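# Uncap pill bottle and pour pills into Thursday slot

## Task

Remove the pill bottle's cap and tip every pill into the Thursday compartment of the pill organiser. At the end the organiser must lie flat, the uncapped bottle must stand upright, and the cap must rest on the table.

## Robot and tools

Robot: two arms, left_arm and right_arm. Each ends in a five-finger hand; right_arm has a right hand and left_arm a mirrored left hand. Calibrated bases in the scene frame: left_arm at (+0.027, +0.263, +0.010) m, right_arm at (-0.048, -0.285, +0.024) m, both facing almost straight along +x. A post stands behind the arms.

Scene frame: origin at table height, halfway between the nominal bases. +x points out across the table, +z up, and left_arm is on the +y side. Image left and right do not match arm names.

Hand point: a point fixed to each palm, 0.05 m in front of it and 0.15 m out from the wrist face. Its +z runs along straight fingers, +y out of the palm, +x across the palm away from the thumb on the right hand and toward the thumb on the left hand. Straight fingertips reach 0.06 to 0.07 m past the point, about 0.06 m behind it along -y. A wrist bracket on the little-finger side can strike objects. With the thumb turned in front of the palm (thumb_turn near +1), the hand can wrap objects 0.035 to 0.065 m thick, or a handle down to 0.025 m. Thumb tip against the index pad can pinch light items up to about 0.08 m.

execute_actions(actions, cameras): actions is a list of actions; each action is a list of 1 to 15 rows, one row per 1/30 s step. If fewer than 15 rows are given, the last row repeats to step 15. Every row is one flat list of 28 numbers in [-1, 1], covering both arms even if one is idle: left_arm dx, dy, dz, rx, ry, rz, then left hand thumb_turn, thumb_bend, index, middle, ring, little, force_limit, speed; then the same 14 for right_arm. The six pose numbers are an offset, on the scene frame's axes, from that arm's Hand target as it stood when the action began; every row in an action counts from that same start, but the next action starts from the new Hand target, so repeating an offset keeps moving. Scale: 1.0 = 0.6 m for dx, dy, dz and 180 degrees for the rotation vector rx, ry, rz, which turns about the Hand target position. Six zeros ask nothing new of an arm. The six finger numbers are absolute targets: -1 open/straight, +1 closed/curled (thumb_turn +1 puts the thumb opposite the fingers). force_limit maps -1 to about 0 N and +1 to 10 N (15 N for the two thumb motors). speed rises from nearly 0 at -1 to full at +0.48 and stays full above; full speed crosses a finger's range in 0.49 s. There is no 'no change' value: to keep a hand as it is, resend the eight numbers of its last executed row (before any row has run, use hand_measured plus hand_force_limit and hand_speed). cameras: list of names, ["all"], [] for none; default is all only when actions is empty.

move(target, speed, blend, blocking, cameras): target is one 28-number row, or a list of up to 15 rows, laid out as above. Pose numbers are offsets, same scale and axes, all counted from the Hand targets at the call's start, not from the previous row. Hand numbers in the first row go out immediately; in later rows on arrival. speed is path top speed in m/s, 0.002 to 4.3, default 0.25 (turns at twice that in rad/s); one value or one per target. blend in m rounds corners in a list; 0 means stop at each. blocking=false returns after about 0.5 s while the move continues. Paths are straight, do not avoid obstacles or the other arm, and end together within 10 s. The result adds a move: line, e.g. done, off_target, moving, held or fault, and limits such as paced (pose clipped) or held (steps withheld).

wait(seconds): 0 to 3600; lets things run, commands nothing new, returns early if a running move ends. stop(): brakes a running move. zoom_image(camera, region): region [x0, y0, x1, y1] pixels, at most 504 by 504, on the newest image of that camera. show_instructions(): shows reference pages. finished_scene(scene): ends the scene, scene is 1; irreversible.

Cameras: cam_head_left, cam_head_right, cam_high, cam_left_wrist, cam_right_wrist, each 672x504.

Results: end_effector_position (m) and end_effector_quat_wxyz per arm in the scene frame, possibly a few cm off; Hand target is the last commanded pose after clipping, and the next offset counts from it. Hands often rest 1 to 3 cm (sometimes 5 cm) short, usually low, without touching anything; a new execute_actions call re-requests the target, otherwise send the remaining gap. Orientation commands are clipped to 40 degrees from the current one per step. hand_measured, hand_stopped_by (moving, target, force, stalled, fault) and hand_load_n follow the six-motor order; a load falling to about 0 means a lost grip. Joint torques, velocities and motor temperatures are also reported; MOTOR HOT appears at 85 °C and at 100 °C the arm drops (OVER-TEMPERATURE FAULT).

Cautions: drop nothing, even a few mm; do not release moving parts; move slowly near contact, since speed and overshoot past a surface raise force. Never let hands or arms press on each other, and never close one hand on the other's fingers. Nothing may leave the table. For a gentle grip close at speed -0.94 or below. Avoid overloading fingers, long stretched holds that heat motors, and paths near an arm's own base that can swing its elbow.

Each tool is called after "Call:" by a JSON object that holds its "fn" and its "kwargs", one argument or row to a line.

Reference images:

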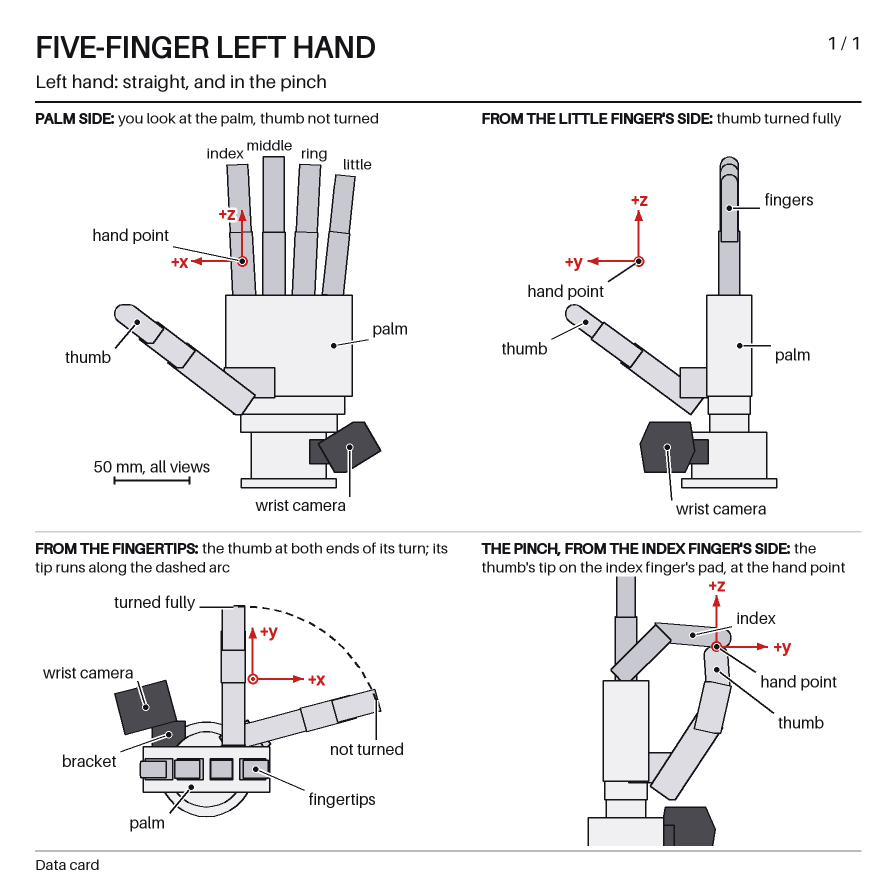

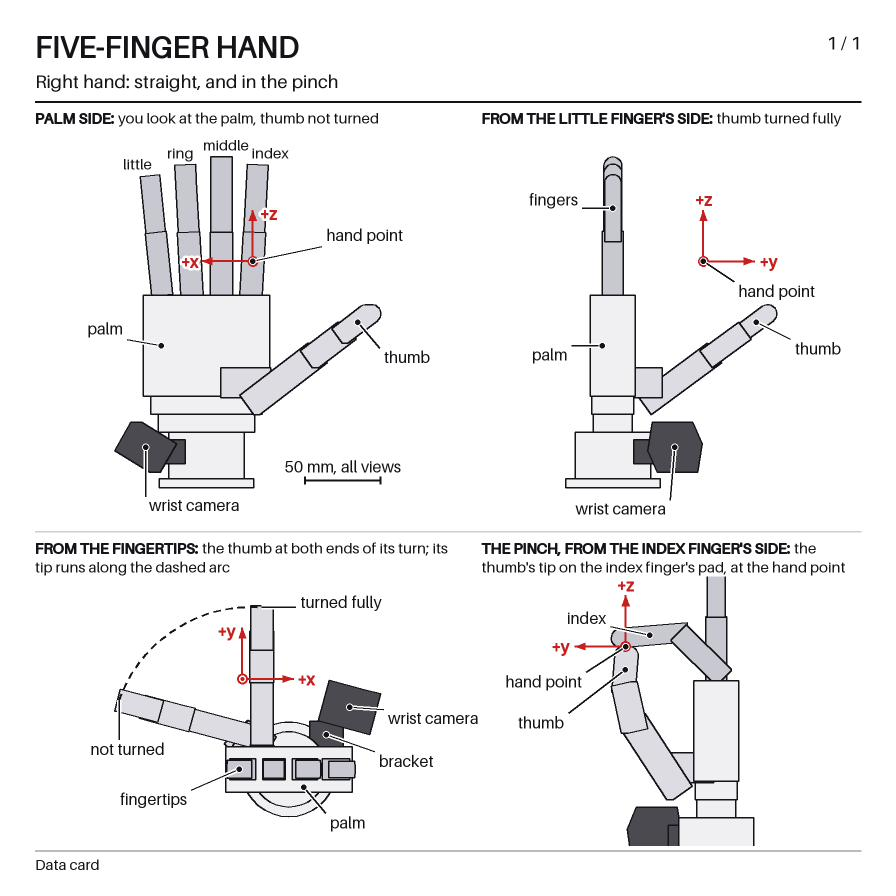

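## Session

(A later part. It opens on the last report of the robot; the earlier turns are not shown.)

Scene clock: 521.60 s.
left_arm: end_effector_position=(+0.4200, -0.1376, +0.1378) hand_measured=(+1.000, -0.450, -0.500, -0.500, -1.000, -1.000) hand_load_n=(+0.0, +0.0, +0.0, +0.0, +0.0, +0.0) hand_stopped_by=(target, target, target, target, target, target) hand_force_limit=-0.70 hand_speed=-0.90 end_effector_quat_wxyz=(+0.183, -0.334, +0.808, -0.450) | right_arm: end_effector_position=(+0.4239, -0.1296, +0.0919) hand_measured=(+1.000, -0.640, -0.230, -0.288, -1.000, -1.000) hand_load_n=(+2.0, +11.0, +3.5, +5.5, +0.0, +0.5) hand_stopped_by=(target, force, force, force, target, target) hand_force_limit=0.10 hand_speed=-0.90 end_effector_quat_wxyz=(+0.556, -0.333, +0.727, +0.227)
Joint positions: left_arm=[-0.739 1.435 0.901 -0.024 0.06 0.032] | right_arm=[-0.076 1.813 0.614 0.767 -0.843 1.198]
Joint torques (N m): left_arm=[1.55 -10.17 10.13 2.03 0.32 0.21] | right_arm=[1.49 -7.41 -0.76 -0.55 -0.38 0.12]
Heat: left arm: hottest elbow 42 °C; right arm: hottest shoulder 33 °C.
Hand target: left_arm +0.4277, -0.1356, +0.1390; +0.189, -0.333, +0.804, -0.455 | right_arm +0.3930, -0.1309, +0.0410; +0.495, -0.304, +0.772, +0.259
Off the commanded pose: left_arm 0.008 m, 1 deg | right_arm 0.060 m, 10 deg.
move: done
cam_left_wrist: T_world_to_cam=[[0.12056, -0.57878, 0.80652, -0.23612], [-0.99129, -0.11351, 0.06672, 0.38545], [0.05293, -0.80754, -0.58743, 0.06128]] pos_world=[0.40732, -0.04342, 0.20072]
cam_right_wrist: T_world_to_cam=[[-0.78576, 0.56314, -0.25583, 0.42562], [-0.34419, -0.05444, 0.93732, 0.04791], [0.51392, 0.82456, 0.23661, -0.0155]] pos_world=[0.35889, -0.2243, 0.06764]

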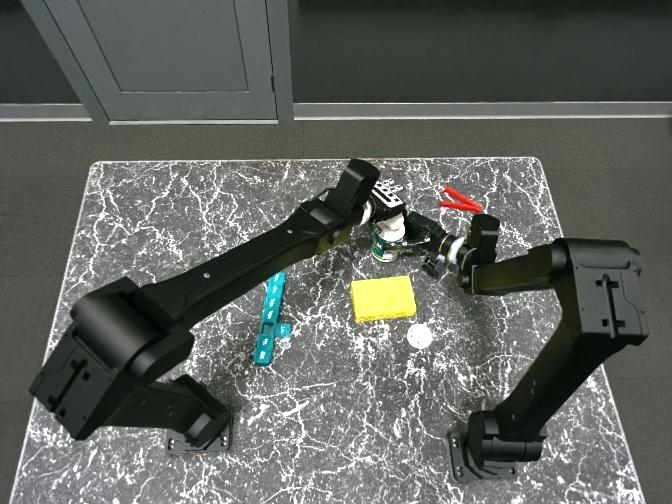

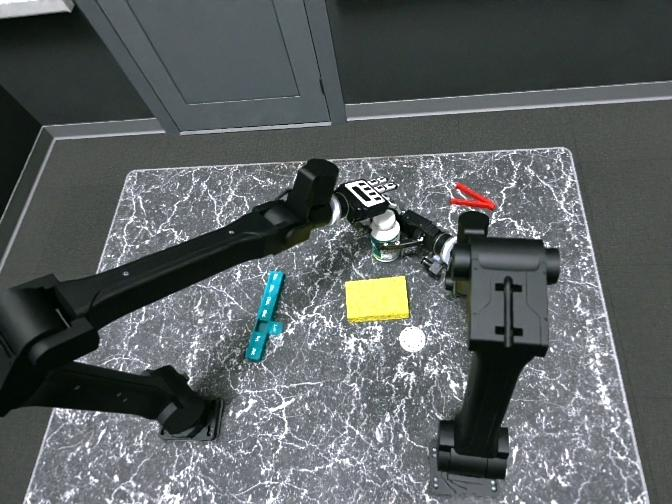

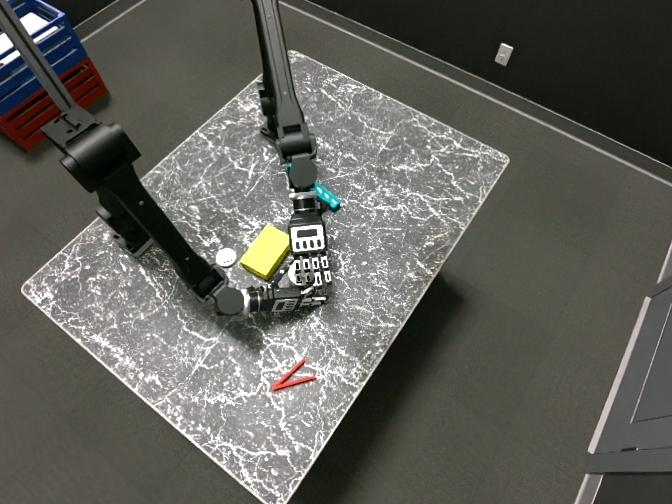

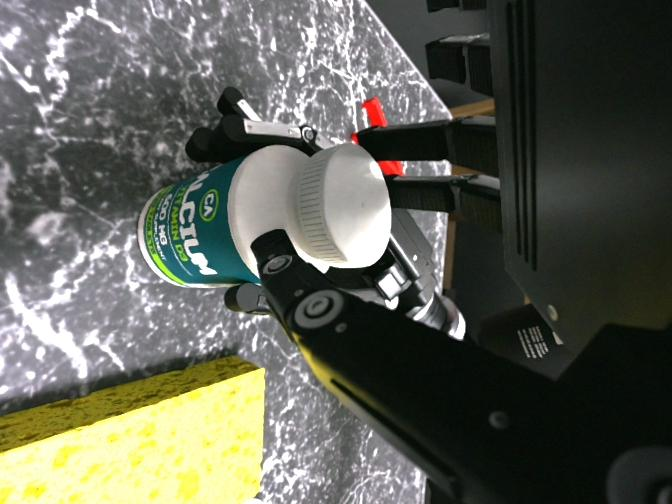

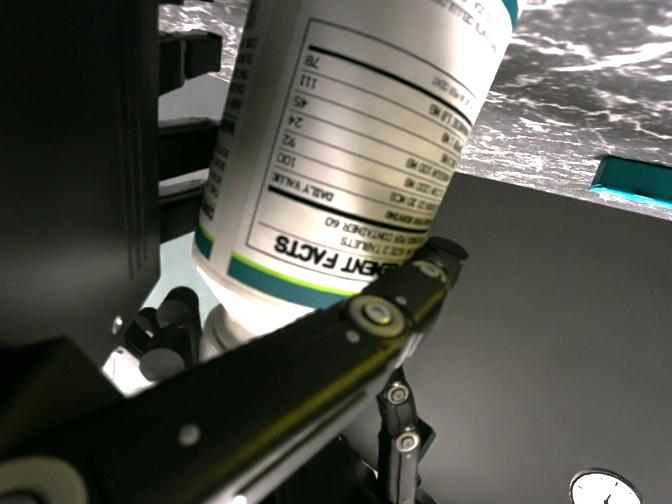

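Call:
{"fn": "zoom_image", "kwargs": {
  "camera": "cam_left_wrist",
  "region": [200, 100, 450, 320]
}}

Call:
{"fn": "zoom_image", "kwargs": {
  "camera": "cam_right_wrist",
  "region": [80, 230, 280, 420]
}}

Scaled by 2.016 from the camera's image (finer frame: 960x720).

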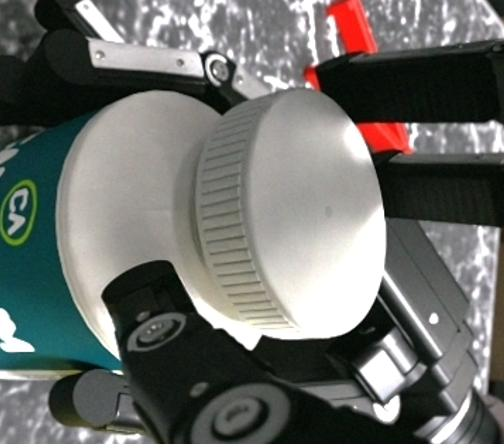

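Scaled by 2.520 from the camera's image (finer frame: 960x720).

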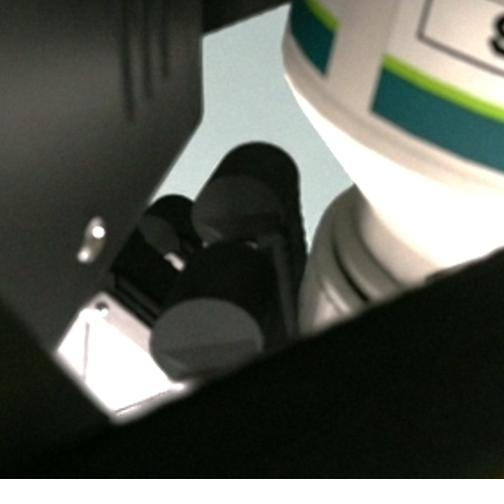

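Call:
{"fn": "move", "kwargs": {
  "target": [0,0,0,0,0,0,1,0,0,0,-1,-1,-0.6,-0.93, 0,0,0,0,0,0,1,0.7,0.7,0.7,-1,-1,0.1,-0.9],
  "speed": 0.05,
  "cameras": ["all"]
}}

Call:
{"fn": "zoom_image", "kwargs": {
  "camera": "cam_high",
  "region": [270, 235, 340, 300]
}}

Call:
{"fn": "zoom_image", "kwargs": {
  "camera": "cam_head_right",
  "region": [350, 170, 430, 270]
}}

Call:
{"fn": "zoom_image", "kwargs": {
  "camera": "cam_left_wrist",
  "region": [200, 100, 450, 320]
}}

Call:
{"fn": "zoom_image", "kwargs": {
  "camera": "cam_right_wrist",
  "region": [80, 230, 280, 420]
}}

Scene clock: 538.87 s.
left_arm: end_effector_position=(+0.4215, -0.1388, +0.1398) hand_measured=(+1.000, -0.334, -0.318, -0.304, -1.000, -1.000) hand_load_n=(+0.0, +3.0, +2.0, +3.0, +0.0, +0.0) hand_stopped_by=(target, force, force, force, target, target) hand_force_limit=-0.60 hand_speed=-0.93 end_effector_quat_wxyz=(+0.185, -0.333, +0.806, -0.454) | right_arm: end_effector_position=(+0.4216, -0.1291, +0.0914) hand_measured=(+1.000, -0.640, -0.230, -0.288, -1.000, -1.000) hand_load_n=(+1.0, +11.5, +4.0, +4.5, +0.0, +0.0) hand_stopped_by=(target, force, force, force, target, target) hand_force_limit=0.10 hand_speed=-0.90 end_effector_quat_wxyz=(+0.556, -0.337, +0.725, +0.226)
Joint positions: left_arm=[-0.739 1.435 0.901 -0.014 0.06 0.032] | right_arm=[-0.076 1.811 0.61 0.767 -0.847 1.188]
Joint torques (N m): left_arm=[1.61 -9.93 10.13 1.7 0.33 0.21] | right_arm=[1.49 -7.18 -0.47 -0.54 -0.2 0.21]
Heat: left arm: hottest elbow 42 °C; right arm: hottest shoulder 33 °C.
Hand target: left_arm +0.4277, -0.1356, +0.1390; +0.189, -0.333, +0.804, -0.455 | right_arm +0.3931, -0.1310, +0.0409; +0.494, -0.304, +0.772, +0.259
Off the commanded pose: left_arm 0.007 m, 1 deg | right_arm 0.058 m, 10 deg.
move: done
cam_left_wrist: T_world_to_cam=[[0.11451, -0.57351, 0.81116, -0.23592], [-0.99177, -0.11308, 0.06006, 0.38775], [0.05728, -0.81136, -0.58173, 0.05818]] pos_world=[0.40825, -0.04424, 0.20193]
cam_right_wrist: T_world_to_cam=[[-0.78776, 0.55732, -0.26236, 0.4241], [-0.34851, -0.05204, 0.93586, 0.04991], [0.50792, 0.82867, 0.23522, -0.01142]] pos_world=[0.35729, -0.22429, 0.06724]

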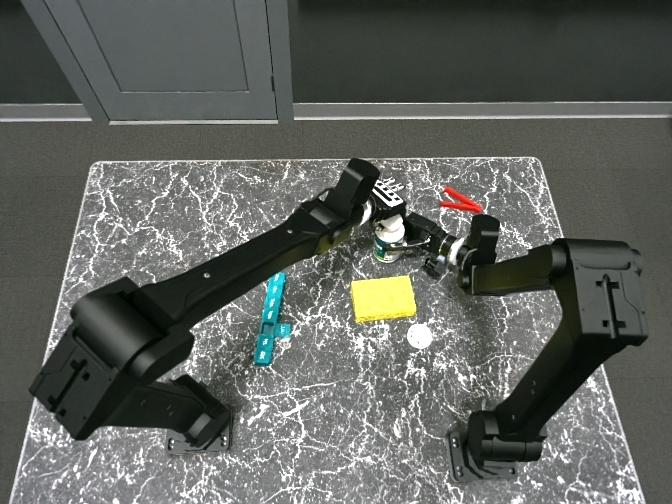

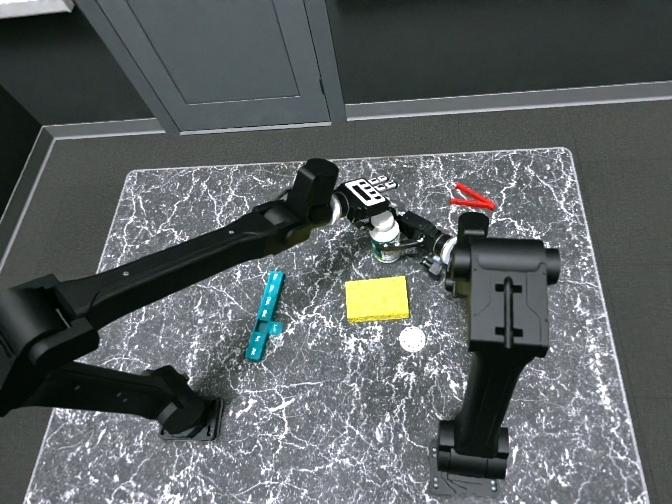

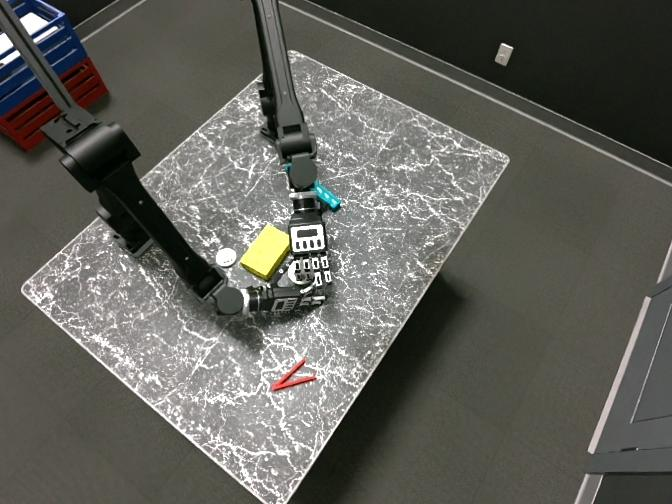

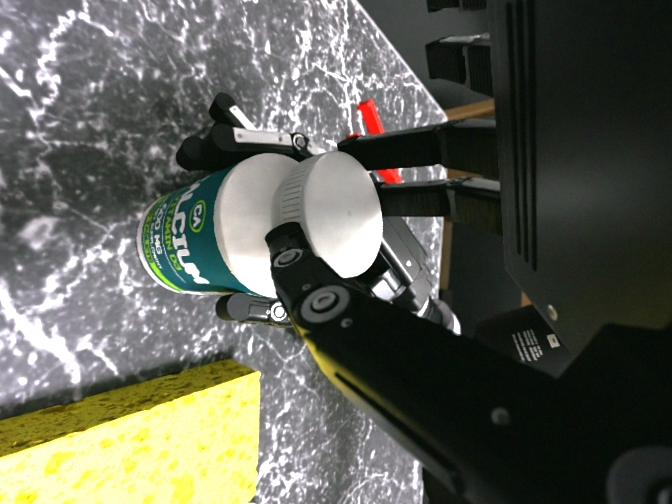

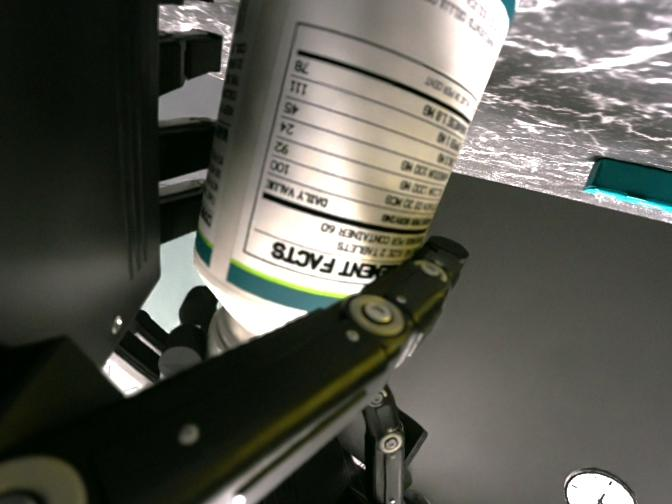

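Scaled by 7.200 from the camera's image (finer frame: 960x720).

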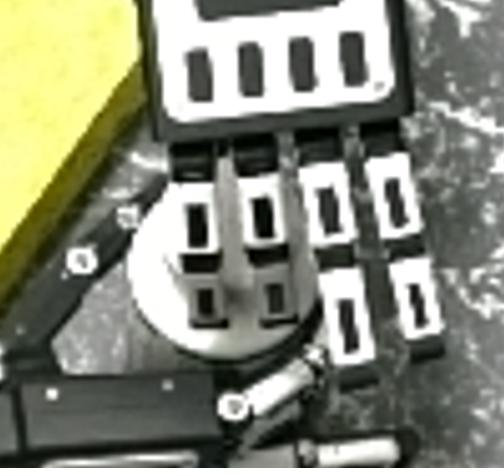

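Scaled by 5.040 from the camera's image (finer frame: 960x720).

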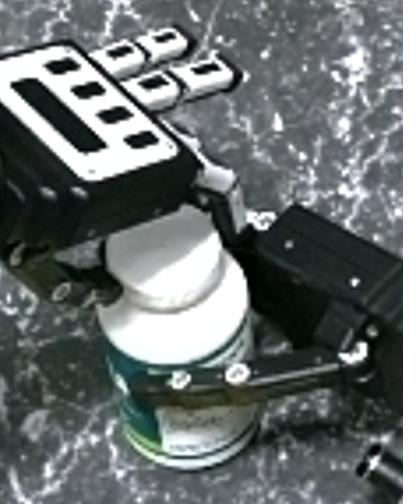

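Scaled by 2.016 from the camera's image (finer frame: 960x720).

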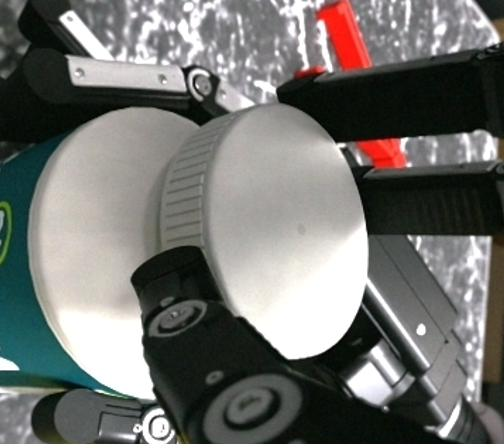

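Scaled by 2.520 from the camera's image (finer frame: 960x720).

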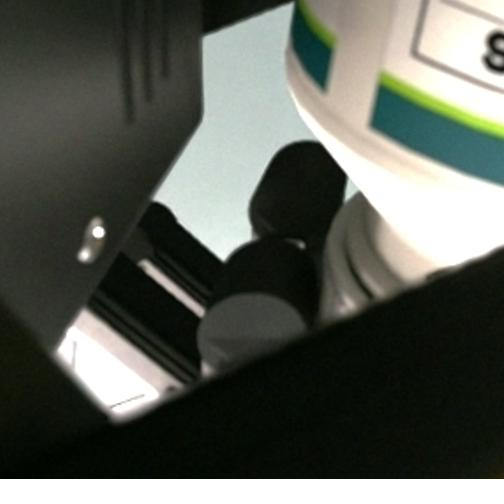

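Call:
{"fn": "move", "kwargs": {
  "target": [0,0,0,0,0,0,1,-0.45,-0.45,-0.45,-1,-1,-0.6,-0.9, 0,0,0,0,0,0,1,0.7,0.7,0.7,-1,-1,0.1,-0.9],
  "speed": 0.05
}}

Call:
{"fn": "move", "kwargs": {
  "target": [0,0,0.01,0,0,0,1,-0.45,-0.45,-0.45,-1,-1,-0.6,-0.93, 0,0,0,0,0,0,1,0.7,0.7,0.7,-1,-1,0.1,-0.9],
  "speed": 0.05
}}

Scene clock: 545.70 s.
left_arm: end_effector_position=(+0.4215, -0.1388, +0.1398) hand_measured=(+1.000, -0.450, -0.450, -0.450, -1.000, -1.000) hand_load_n=(+0.0, +0.0, +0.0, +0.0, +0.0, +0.0) hand_stopped_by=(target, target, target, target, target, target) hand_force_limit=-0.60 hand_speed=-0.90 end_effector_quat_wxyz=(+0.185, -0.333, +0.806, -0.454) | right_arm: end_effector_position=(+0.4216, -0.1291, +0.0914) hand_measured=(+1.000, -0.640, -0.230, -0.288, -1.000, -1.000) hand_load_n=(+2.0, +11.0, +4.0, +4.5, +0.0, +0.0) hand_stopped_by=(target, force, force, force, target, target) hand_force_limit=0.10 hand_speed=-0.90 end_effector_quat_wxyz=(+0.556, -0.337, +0.725, +0.226)
Joint positions: left_arm=[-0.739 1.435 0.901 -0.014 0.06 0.032] | right_arm=[-0.076 1.811 0.61 0.767 -0.847 1.188]
Joint torques (N m): left_arm=[1.55 -10.05 10.11 1.68 0.32 0.21] | right_arm=[1.49 -7.18 -0.47 -0.54 -0.2 0.21]
Heat: left arm: hottest elbow 42 °C; right arm: hottest shoulder 33 °C.
Hand target: left_arm +0.4277, -0.1356, +0.1390; +0.189, -0.333, +0.804, -0.455 | right_arm +0.3931, -0.1310, +0.0409; +0.494, -0.304, +0.772, +0.259
Off the commanded pose: left_arm 0.007 m, 1 deg | right_arm 0.058 m, 10 deg.
move: done

Scene clock: 546.20 s.
left_arm: end_effector_position=(+0.4215, -0.1388, +0.1398) hand_measured=(+1.000, -0.450, -0.450, -0.450, -1.000, -1.000) hand_load_n=(+0.0, +0.0, +0.0, +0.0, +0.0, +0.0) hand_stopped_by=(target, target, target, target, target, target) hand_force_limit=-0.60 hand_speed=-0.93 end_effector_quat_wxyz=(+0.185, -0.333, +0.806, -0.454) | right_arm: end_effector_position=(+0.4216, -0.1291, +0.0914) hand_measured=(+1.000, -0.640, -0.230, -0.288, -1.000, -1.000) hand_load_n=(+1.5, +11.0, +4.5, +4.5, +0.0, +0.0) hand_stopped_by=(target, force, force, force, target, target) hand_force_limit=0.10 hand_speed=-0.90 end_effector_quat_wxyz=(+0.556, -0.337, +0.725, +0.226)
Joint positions: left_arm=[-0.739 1.435 0.901 -0.014 0.06 0.032] | right_arm=[-0.076 1.811 0.61 0.767 -0.847 1.188]
Joint torques (N m): left_arm=[1.67 -10.7 10.91 1.09 0.32 0.21] | right_arm=[1.49 -7.12 -0.47 -0.54 -0.2 0.21]
Heat: left arm: hottest elbow 42 °C; right arm: hottest shoulder 33 °C.
Hand target: left_arm +0.4277, -0.1356, +0.1450; +0.189, -0.333, +0.804, -0.455 | right_arm +0.3931, -0.1310, +0.0409; +0.494, -0.304, +0.772, +0.259
Off the commanded pose: left_arm 0.009 m, 1 deg | right_arm 0.058 m, 10 deg.
move: done

Call:
{"fn": "move", "kwargs": {
  "target": [0,0,0.008,0,0,0,1,-0.45,-0.45,-0.45,-1,-1,-0.6,-0.93, 0,0,0,0,0,0,1,0.7,0.7,0.7,-1,-1,0.1,-0.9],
  "speed": 0.05
}}

Scene clock: 548.13 s.
left_arm: end_effector_position=(+0.4197, -0.1373, +0.1374) hand_measured=(+1.000, -0.450, -0.450, -0.450, -1.000, -1.000) hand_load_n=(+0.0, +0.0, +0.0, +0.0, +0.0, +0.0) hand_stopped_by=(target, target, target, target, target, target) hand_force_limit=-0.60 hand_speed=-0.93 end_effector_quat_wxyz=(+0.182, -0.334, +0.808, -0.449) | right_arm: end_effector_position=(+0.4216, -0.1291, +0.0914) hand_measured=(+1.000, -0.640, -0.230, -0.288, -1.000, -1.000) hand_load_n=(+1.5, +11.0, +4.0, +4.5, +0.0, +0.0) hand_stopped_by=(target, force, force, force, target, target) hand_force_limit=0.10 hand_speed=-0.90 end_effector_quat_wxyz=(+0.556, -0.337, +0.725, +0.226)
Joint positions: left_arm=[-0.739 1.435 0.901 -0.027 0.06 0.032] | right_arm=[-0.076 1.811 0.61 0.767 -0.847 1.188]
Joint torques (N m): left_arm=[1.61 -11.28 11.49 1.03 0.32 0.21] | right_arm=[1.49 -7.18 -0.47 -0.54 -0.2 0.22]
Heat: left arm: hottest elbow 42 °C; right arm: hottest shoulder 33 °C.
Hand target: left_arm +0.4277, -0.1356, +0.1498; +0.189, -0.333, +0.804, -0.455 | right_arm +0.3931, -0.1310, +0.0409; +0.494, -0.304, +0.772, +0.259
Off the commanded pose: left_arm 0.015 m, 1 deg | right_arm 0.058 m, 10 deg.
move: off_target (left_arm)

Call:
{"fn": "move", "kwargs": {
  "target": [0,0,0.01,0,0,0,1,-0.45,-0.45,-0.45,-1,-1,-0.6,-0.93, 0,0,0,0,0,0,1,0.7,0.7,0.7,-1,-1,0.1,-0.9],
  "speed": 0.05
}}

Scene clock: 550.53 s.
left_arm: end_effector_position=(+0.4172, -0.1351, +0.1360) hand_measured=(+1.000, -0.450, -0.450, -0.450, -1.000, -1.000) hand_load_n=(+0.0, +0.0, +0.0, +0.0, +0.0, +0.0) hand_stopped_by=(target, target, target, target, target, target) hand_force_limit=-0.60 hand_speed=-0.93 end_effector_quat_wxyz=(+0.180, -0.336, +0.811, -0.443) | right_arm: end_effector_position=(+0.4216, -0.1291, +0.0914) hand_measured=(+1.000, -0.640, -0.230, -0.288, -1.000, -1.000) hand_load_n=(+1.5, +11.0, +4.5, +4.5, +0.0, +0.5) hand_stopped_by=(target, force, force, force, target, target) hand_force_limit=0.10 hand_speed=-0.90 end_effector_quat_wxyz=(+0.556, -0.337, +0.725, +0.226)
Joint positions: left_arm=[-0.739 1.431 0.901 -0.044 0.06 0.032] | right_arm=[-0.076 1.811 0.61 0.767 -0.847 1.188]
Joint torques (N m): left_arm=[1.61 -11.63 12.27 0.91 0.32 0.22] | right_arm=[1.49 -7.18 -0.47 -0.54 -0.2 0.21]
Heat: left arm: hottest elbow 42 °C; right arm: hottest shoulder 33 °C.
Hand target: left_arm +0.4277, -0.1356, +0.1558; +0.189, -0.333, +0.804, -0.455 | right_arm +0.3931, -0.1310, +0.0409; +0.494, -0.304, +0.772, +0.259
Off the commanded pose: left_arm 0.022 m, 2 deg | right_arm 0.058 m, 10 deg.
move: off_target (left_arm)

Call:
{"fn": "move", "kwargs": {
  "target": [
    [-0.002,0.0015,0.045,0,0,0,1,-0.6,-0.6,-0.6,-1,-1,-0.6,-0.5, 0,0,0,0,0,0,1,0.7,0.7,0.7,-1,-1,0.1,-0.9],
    [0,0,-0.021,0,0,0,1,-0.6,-0.6,-0.6,-1,-1,-0.6,-0.5, 0,0,0,0,0,0,1,0.7,0.7,0.7,-1,-1,0.1,-0.9]
  ],
  "speed": 0.08,
  "cameras": ["cam_high","cam_left_wrist"]
}}

Scene clock: 555.53 s.
left_arm: end_effector_position=(+0.4202, -0.1377, +0.1429) hand_measured=(+1.000, -0.600, -0.600, -0.600, -1.000, -1.000) hand_load_n=(+0.0, +0.0, +0.0, +0.0, +0.0, +0.0) hand_stopped_by=(target, target, target, target, target, target) hand_force_limit=-0.60 hand_speed=-0.50 end_effector_quat_wxyz=(+0.183, -0.334, +0.808, -0.450) | right_arm: end_effector_position=(+0.4216, -0.1291, +0.0914) hand_measured=(+1.000, -0.640, -0.230, -0.288, -1.000, -1.000) hand_load_n=(+2.0, +11.0, +4.0, +4.5, +0.0, +0.5) hand_stopped_by=(target, force, force, force, target, target) hand_force_limit=0.10 hand_speed=-0.90 end_effector_quat_wxyz=(+0.556, -0.337, +0.725, +0.226)
Joint positions: left_arm=[-0.739 1.427 0.908 -0.037 0.06 0.032] | right_arm=[-0.076 1.811 0.61 0.767 -0.847 1.188]
Joint torques (N m): left_arm=[1.49 -9.99 10.14 2.07 0.32 0.22] | right_arm=[1.49 -7.12 -0.47 -0.54 -0.2 0.21]
Heat: left arm: hottest elbow 43 °C; right arm: hottest shoulder 33 °C.
Hand target: left_arm +0.4278, -0.1356, +0.1433; +0.189, -0.333, +0.804, -0.455 | right_arm +0.3931, -0.1310, +0.0409; +0.494, -0.304, +0.772, +0.259
Off the commanded pose: left_arm 0.008 m, 1 deg | right_arm 0.058 m, 10 deg.
move: done
cam_left_wrist: T_world_to_cam=[[0.11933, -0.57818, 0.80713, -0.23983], [-0.9914, -0.1133, 0.06541, 0.38554], [0.05363, -0.808, -0.58674, 0.06368]] pos_world=[0.40743, -0.04353, 0.20572]

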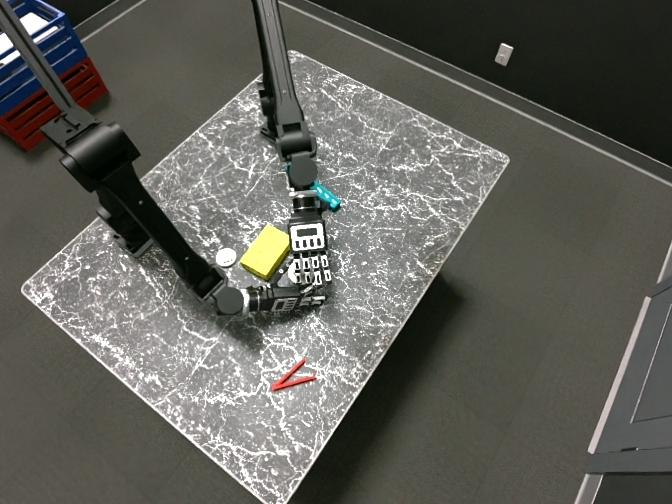

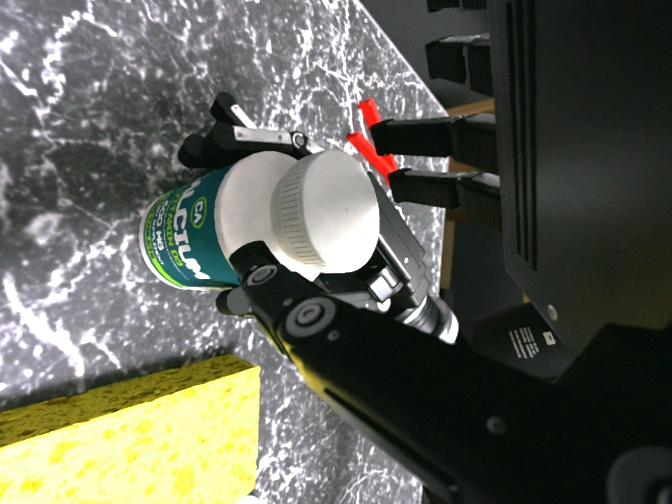

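Call:
{"fn": "move", "kwargs": {
  "target": [0,0,0,0,0,0,1,0.1,0.1,0.1,-1,-1,-0.3,-0.92, 0,0,0,0,0,0,1,0.7,0.7,0.7,-1,-1,0.1,-0.9],
  "speed": 0.05,
  "cameras": ["all"]
}}

Call:
{"fn": "zoom_image", "kwargs": {
  "camera": "cam_high",
  "region": [270, 235, 340, 300]
}}

Call:
{"fn": "zoom_image", "kwargs": {
  "camera": "cam_left_wrist",
  "region": [200, 100, 450, 320]
}}

Call:
{"fn": "zoom_image", "kwargs": {
  "camera": "cam_right_wrist",
  "region": [80, 230, 280, 420]
}}

Scene clock: 560.67 s.
left_arm: end_effector_position=(+0.4218, -0.1390, +0.1450) hand_measured=(+1.000, -0.394, -0.250, -0.244, -1.000, -1.000) hand_load_n=(+0.0, +5.0, +4.0, +4.5, +0.0, +0.0) hand_stopped_by=(target, force, force, force, target, target) hand_force_limit=-0.30 hand_speed=-0.92 end_effector_quat_wxyz=(+0.185, -0.333, +0.805, -0.454) | right_arm: end_effector_position=(+0.4200, -0.1288, +0.0912) hand_measured=(+1.000, -0.640, -0.230, -0.288, -1.000, -1.000) hand_load_n=(+0.5, +11.5, +4.0, +4.0, +0.5, +0.5) hand_stopped_by=(target, force, force, force, target, target) hand_force_limit=0.10 hand_speed=-0.90 end_effector_quat_wxyz=(+0.556, -0.337, +0.725, +0.228)
Joint positions: left_arm=[-0.739 1.427 0.908 -0.026 0.06 0.032] | right_arm=[-0.076 1.81 0.607 0.767 -0.849 1.188]
Joint torques (N m): left_arm=[1.55 -9.88 10.14 1.69 0.32 0.22] | right_arm=[1.49 -7 -0.25 -0.54 -0.11 0.21]
Heat: left arm: hottest elbow 43 °C; right arm: hottest shoulder 33 °C.
Hand target: left_arm +0.4278, -0.1356, +0.1434; +0.189, -0.333, +0.804, -0.455 | right_arm +0.3931, -0.1310, +0.0409; +0.494, -0.304, +0.772, +0.259
Off the commanded pose: left_arm 0.007 m, 0 deg | right_arm 0.057 m, 10 deg.
move: done
cam_left_wrist: T_world_to_cam=[[0.11281, -0.57249, 0.81211, -0.2396], [-0.99191, -0.11281, 0.05826, 0.38808], [0.05826, -0.81211, -0.58058, 0.06039]] pos_world=[0.40845, -0.04435, 0.20703]
cam_right_wrist: T_world_to_cam=[[-0.78939, 0.55602, -0.26021, 0.42301], [-0.3466, -0.05382, 0.93647, 0.04841], [0.50669, 0.82942, 0.2352, -0.01025]] pos_world=[0.35589, -0.2241, 0.06714]

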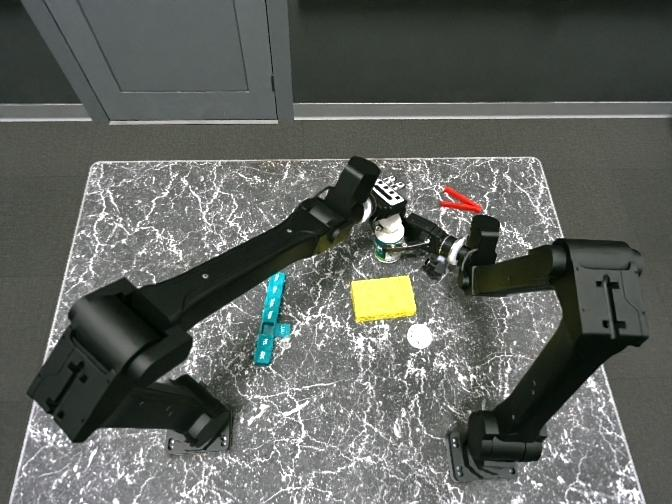

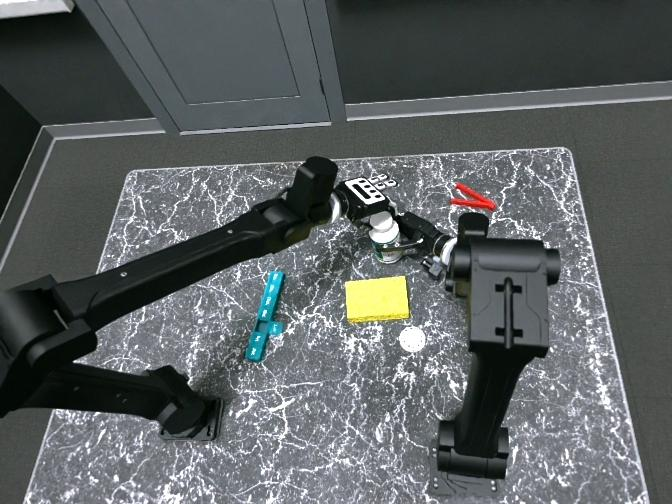

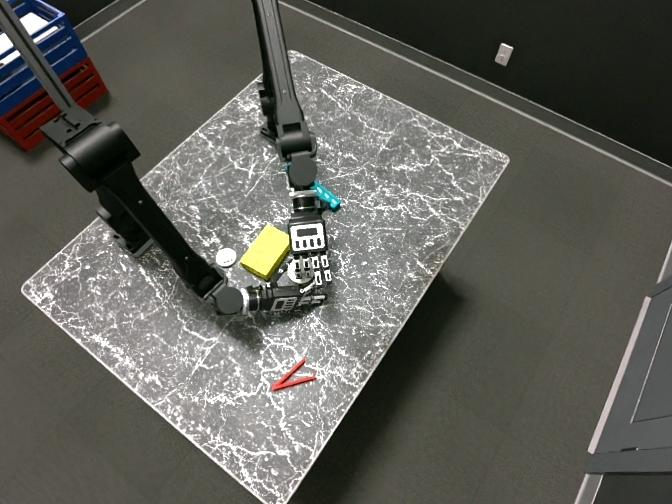

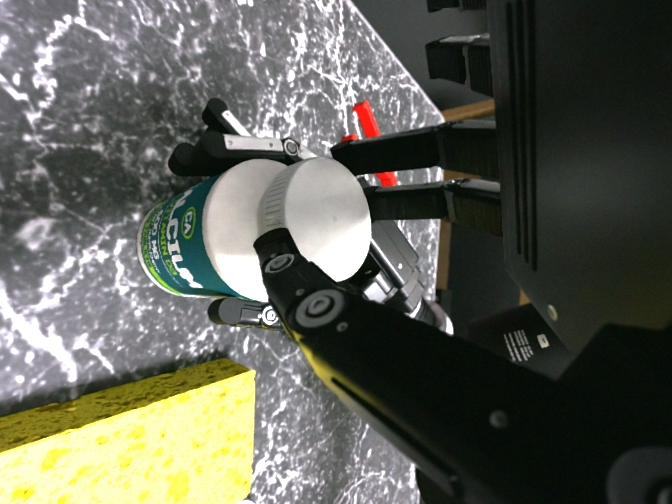

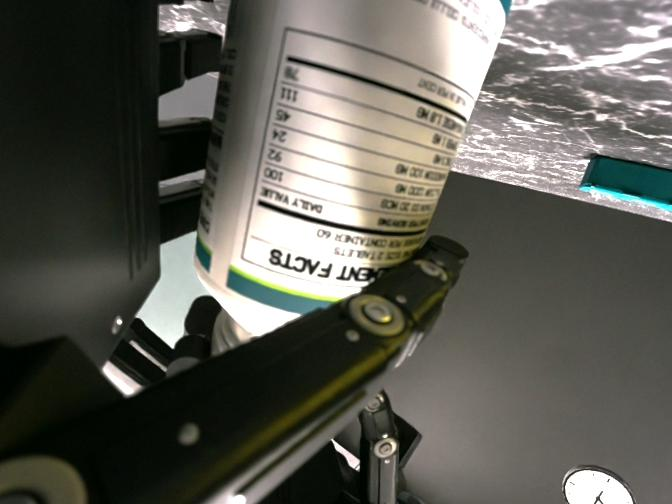

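Scaled by 7.200 from the camera's image (finer frame: 960x720).

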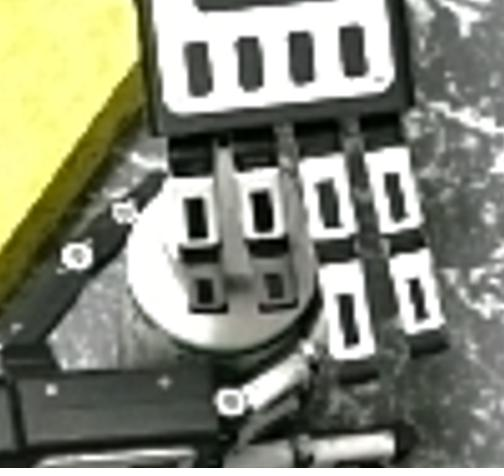

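Scaled by 2.016 from the camera's image (finer frame: 960x720).

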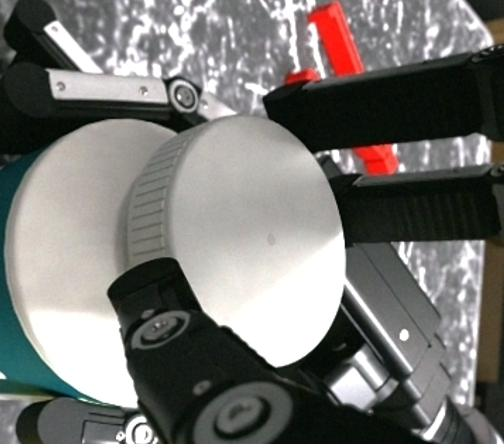

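Scaled by 2.520 from the camera's image (finer frame: 960x720).

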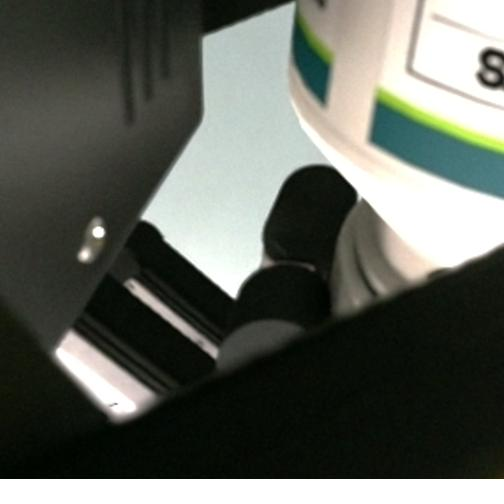

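Call:
{"fn": "move", "kwargs": {
  "target": [0.002,-0.0038,0,0,0,0.0833,1,0.1,0.1,0.1,-1,-1,-0.3,-0.92, 0,0,0,0,0,0,1,0.7,0.7,0.7,-1,-1,0.1,-0.9],
  "speed": 0.1,
  "cameras": ["all"]
}}

Call:
{"fn": "zoom_image", "kwargs": {
  "camera": "cam_left_wrist",
  "region": [200, 100, 450, 320]
}}

Call:
{"fn": "zoom_image", "kwargs": {
  "camera": "cam_head_left",
  "region": [350, 170, 450, 280]
}}

Scene clock: 573.07 s.
left_arm: end_effector_position=(+0.4299, -0.1394, +0.1470) hand_measured=(+1.000, -0.394, -0.250, -0.244, -1.000, -1.000) hand_load_n=(-0.5, +5.5, +4.0, +2.5, +0.0, +0.0) hand_stopped_by=(target, force, force, force, target, target) hand_force_limit=-0.30 hand_speed=-0.92 end_effector_quat_wxyz=(+0.244, -0.432, +0.753, -0.432) | right_arm: end_effector_position=(+0.4204, -0.1289, +0.0919) hand_measured=(+1.000, -0.640, -0.230, -0.288, -1.000, -1.000) hand_load_n=(+0.0, +2.5, +4.5, +0.0, +0.0, +0.0) hand_stopped_by=(target, force, force, force, target, target) hand_force_limit=0.10 hand_speed=-0.90 end_effector_quat_wxyz=(+0.554, -0.333, +0.727, +0.231)
Joint positions: left_arm=[-0.808 1.426 0.907 -0.028 -0.218 -0.139] | right_arm=[-0.076 1.81 0.607 0.767 -0.849 1.2]
Joint torques (N m): left_arm=[0.09 -10.23 9.98 1.06 -0.49 0.12] | right_arm=[1.44 -7 -0.24 -0.54 -0.14 0.1]
Heat: left arm: hottest elbow 43 °C; right arm: hottest shoulder 33 °C.
Hand target: left_arm +0.4288, -0.1379, +0.1432; +0.247, -0.435, +0.754, -0.426 | right_arm +0.3931, -0.1310, +0.0409; +0.494, -0.304, +0.772, +0.259
Off the commanded pose: left_arm 0.004 m, 1 deg | right_arm 0.058 m, 10 deg.
move: done
cam_left_wrist: T_world_to_cam=[[0.24671, -0.51806, 0.81899, -0.29332], [-0.93133, -0.36035, 0.05261, 0.3363], [0.26787, -0.77573, -0.57139, -0.0257]] pos_world=[0.39246, -0.05071, 0.20785]
cam_right_wrist: T_world_to_cam=[[-0.78966, 0.56042, -0.24972, 0.4232], [-0.33926, -0.05972, 0.93879, 0.04381], [0.51121, 0.82605, 0.23729, -0.01301]] pos_world=[0.3557, -0.22381, 0.06764]

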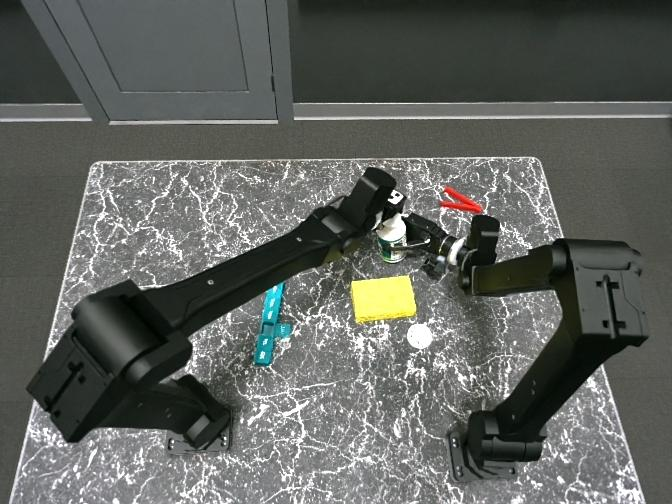

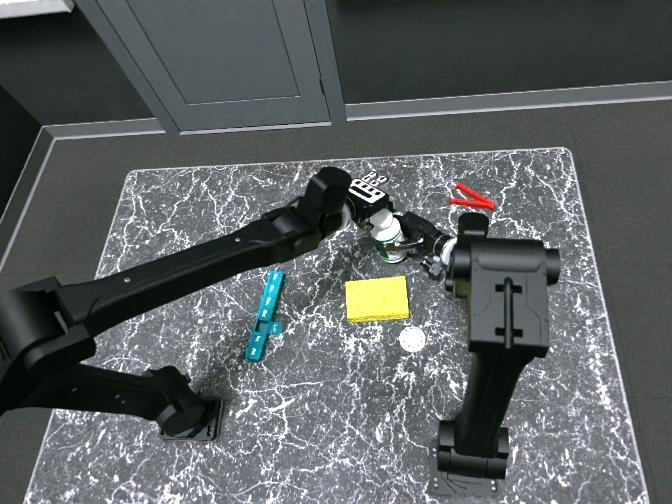

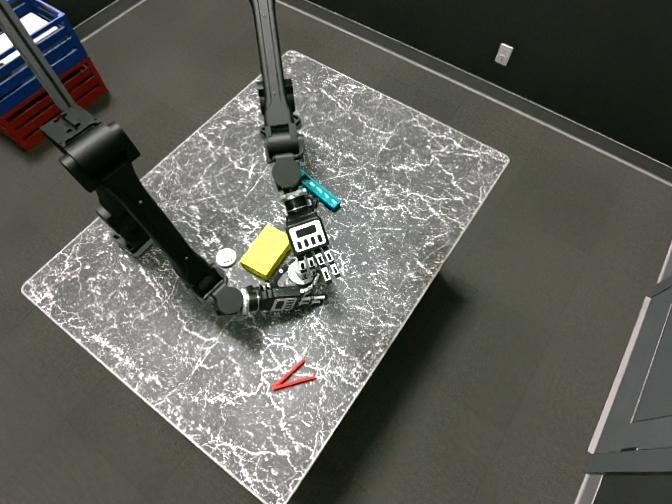

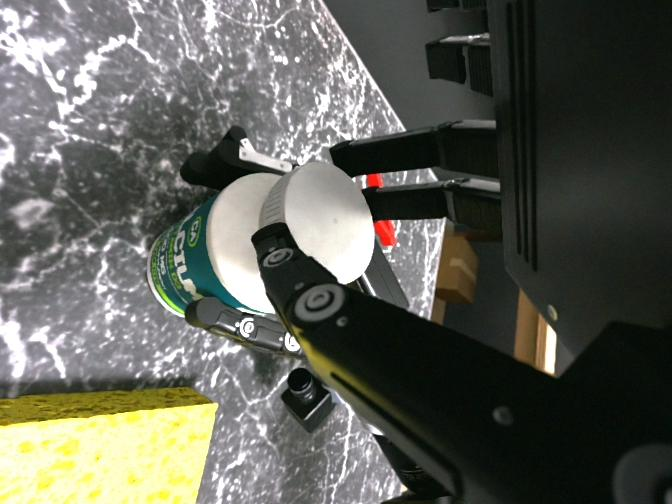

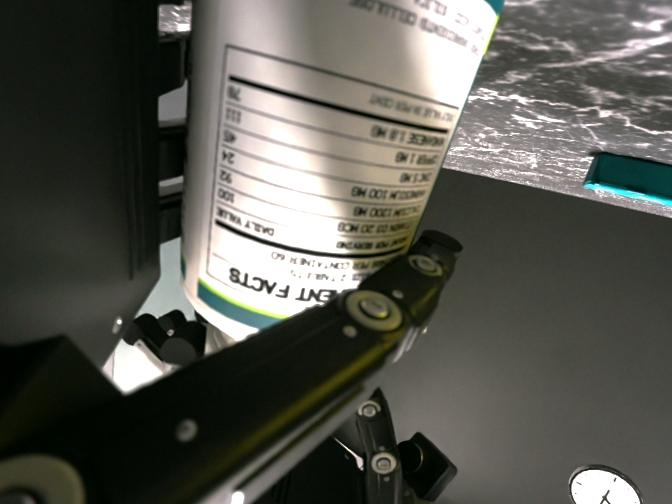

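Scaled by 2.016 from the camera's image (finer frame: 960x720).

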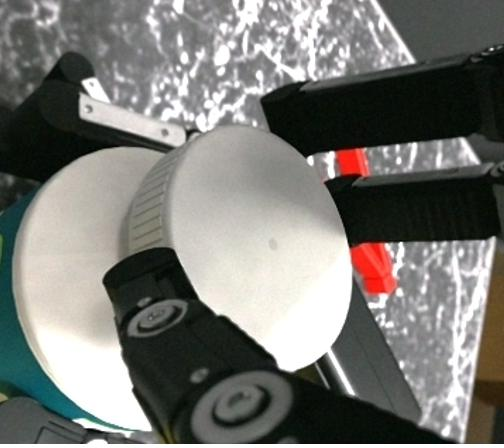

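Scaled by 4.582 from the camera's image (finer frame: 960x720).

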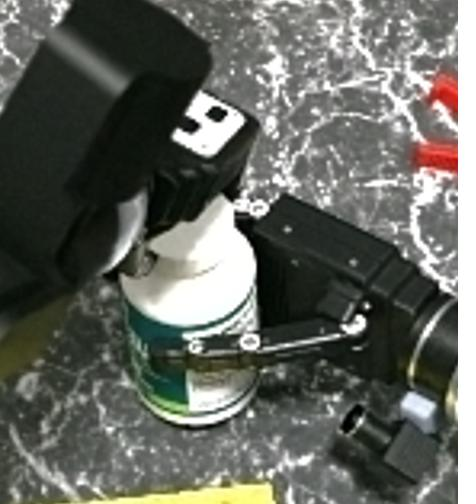

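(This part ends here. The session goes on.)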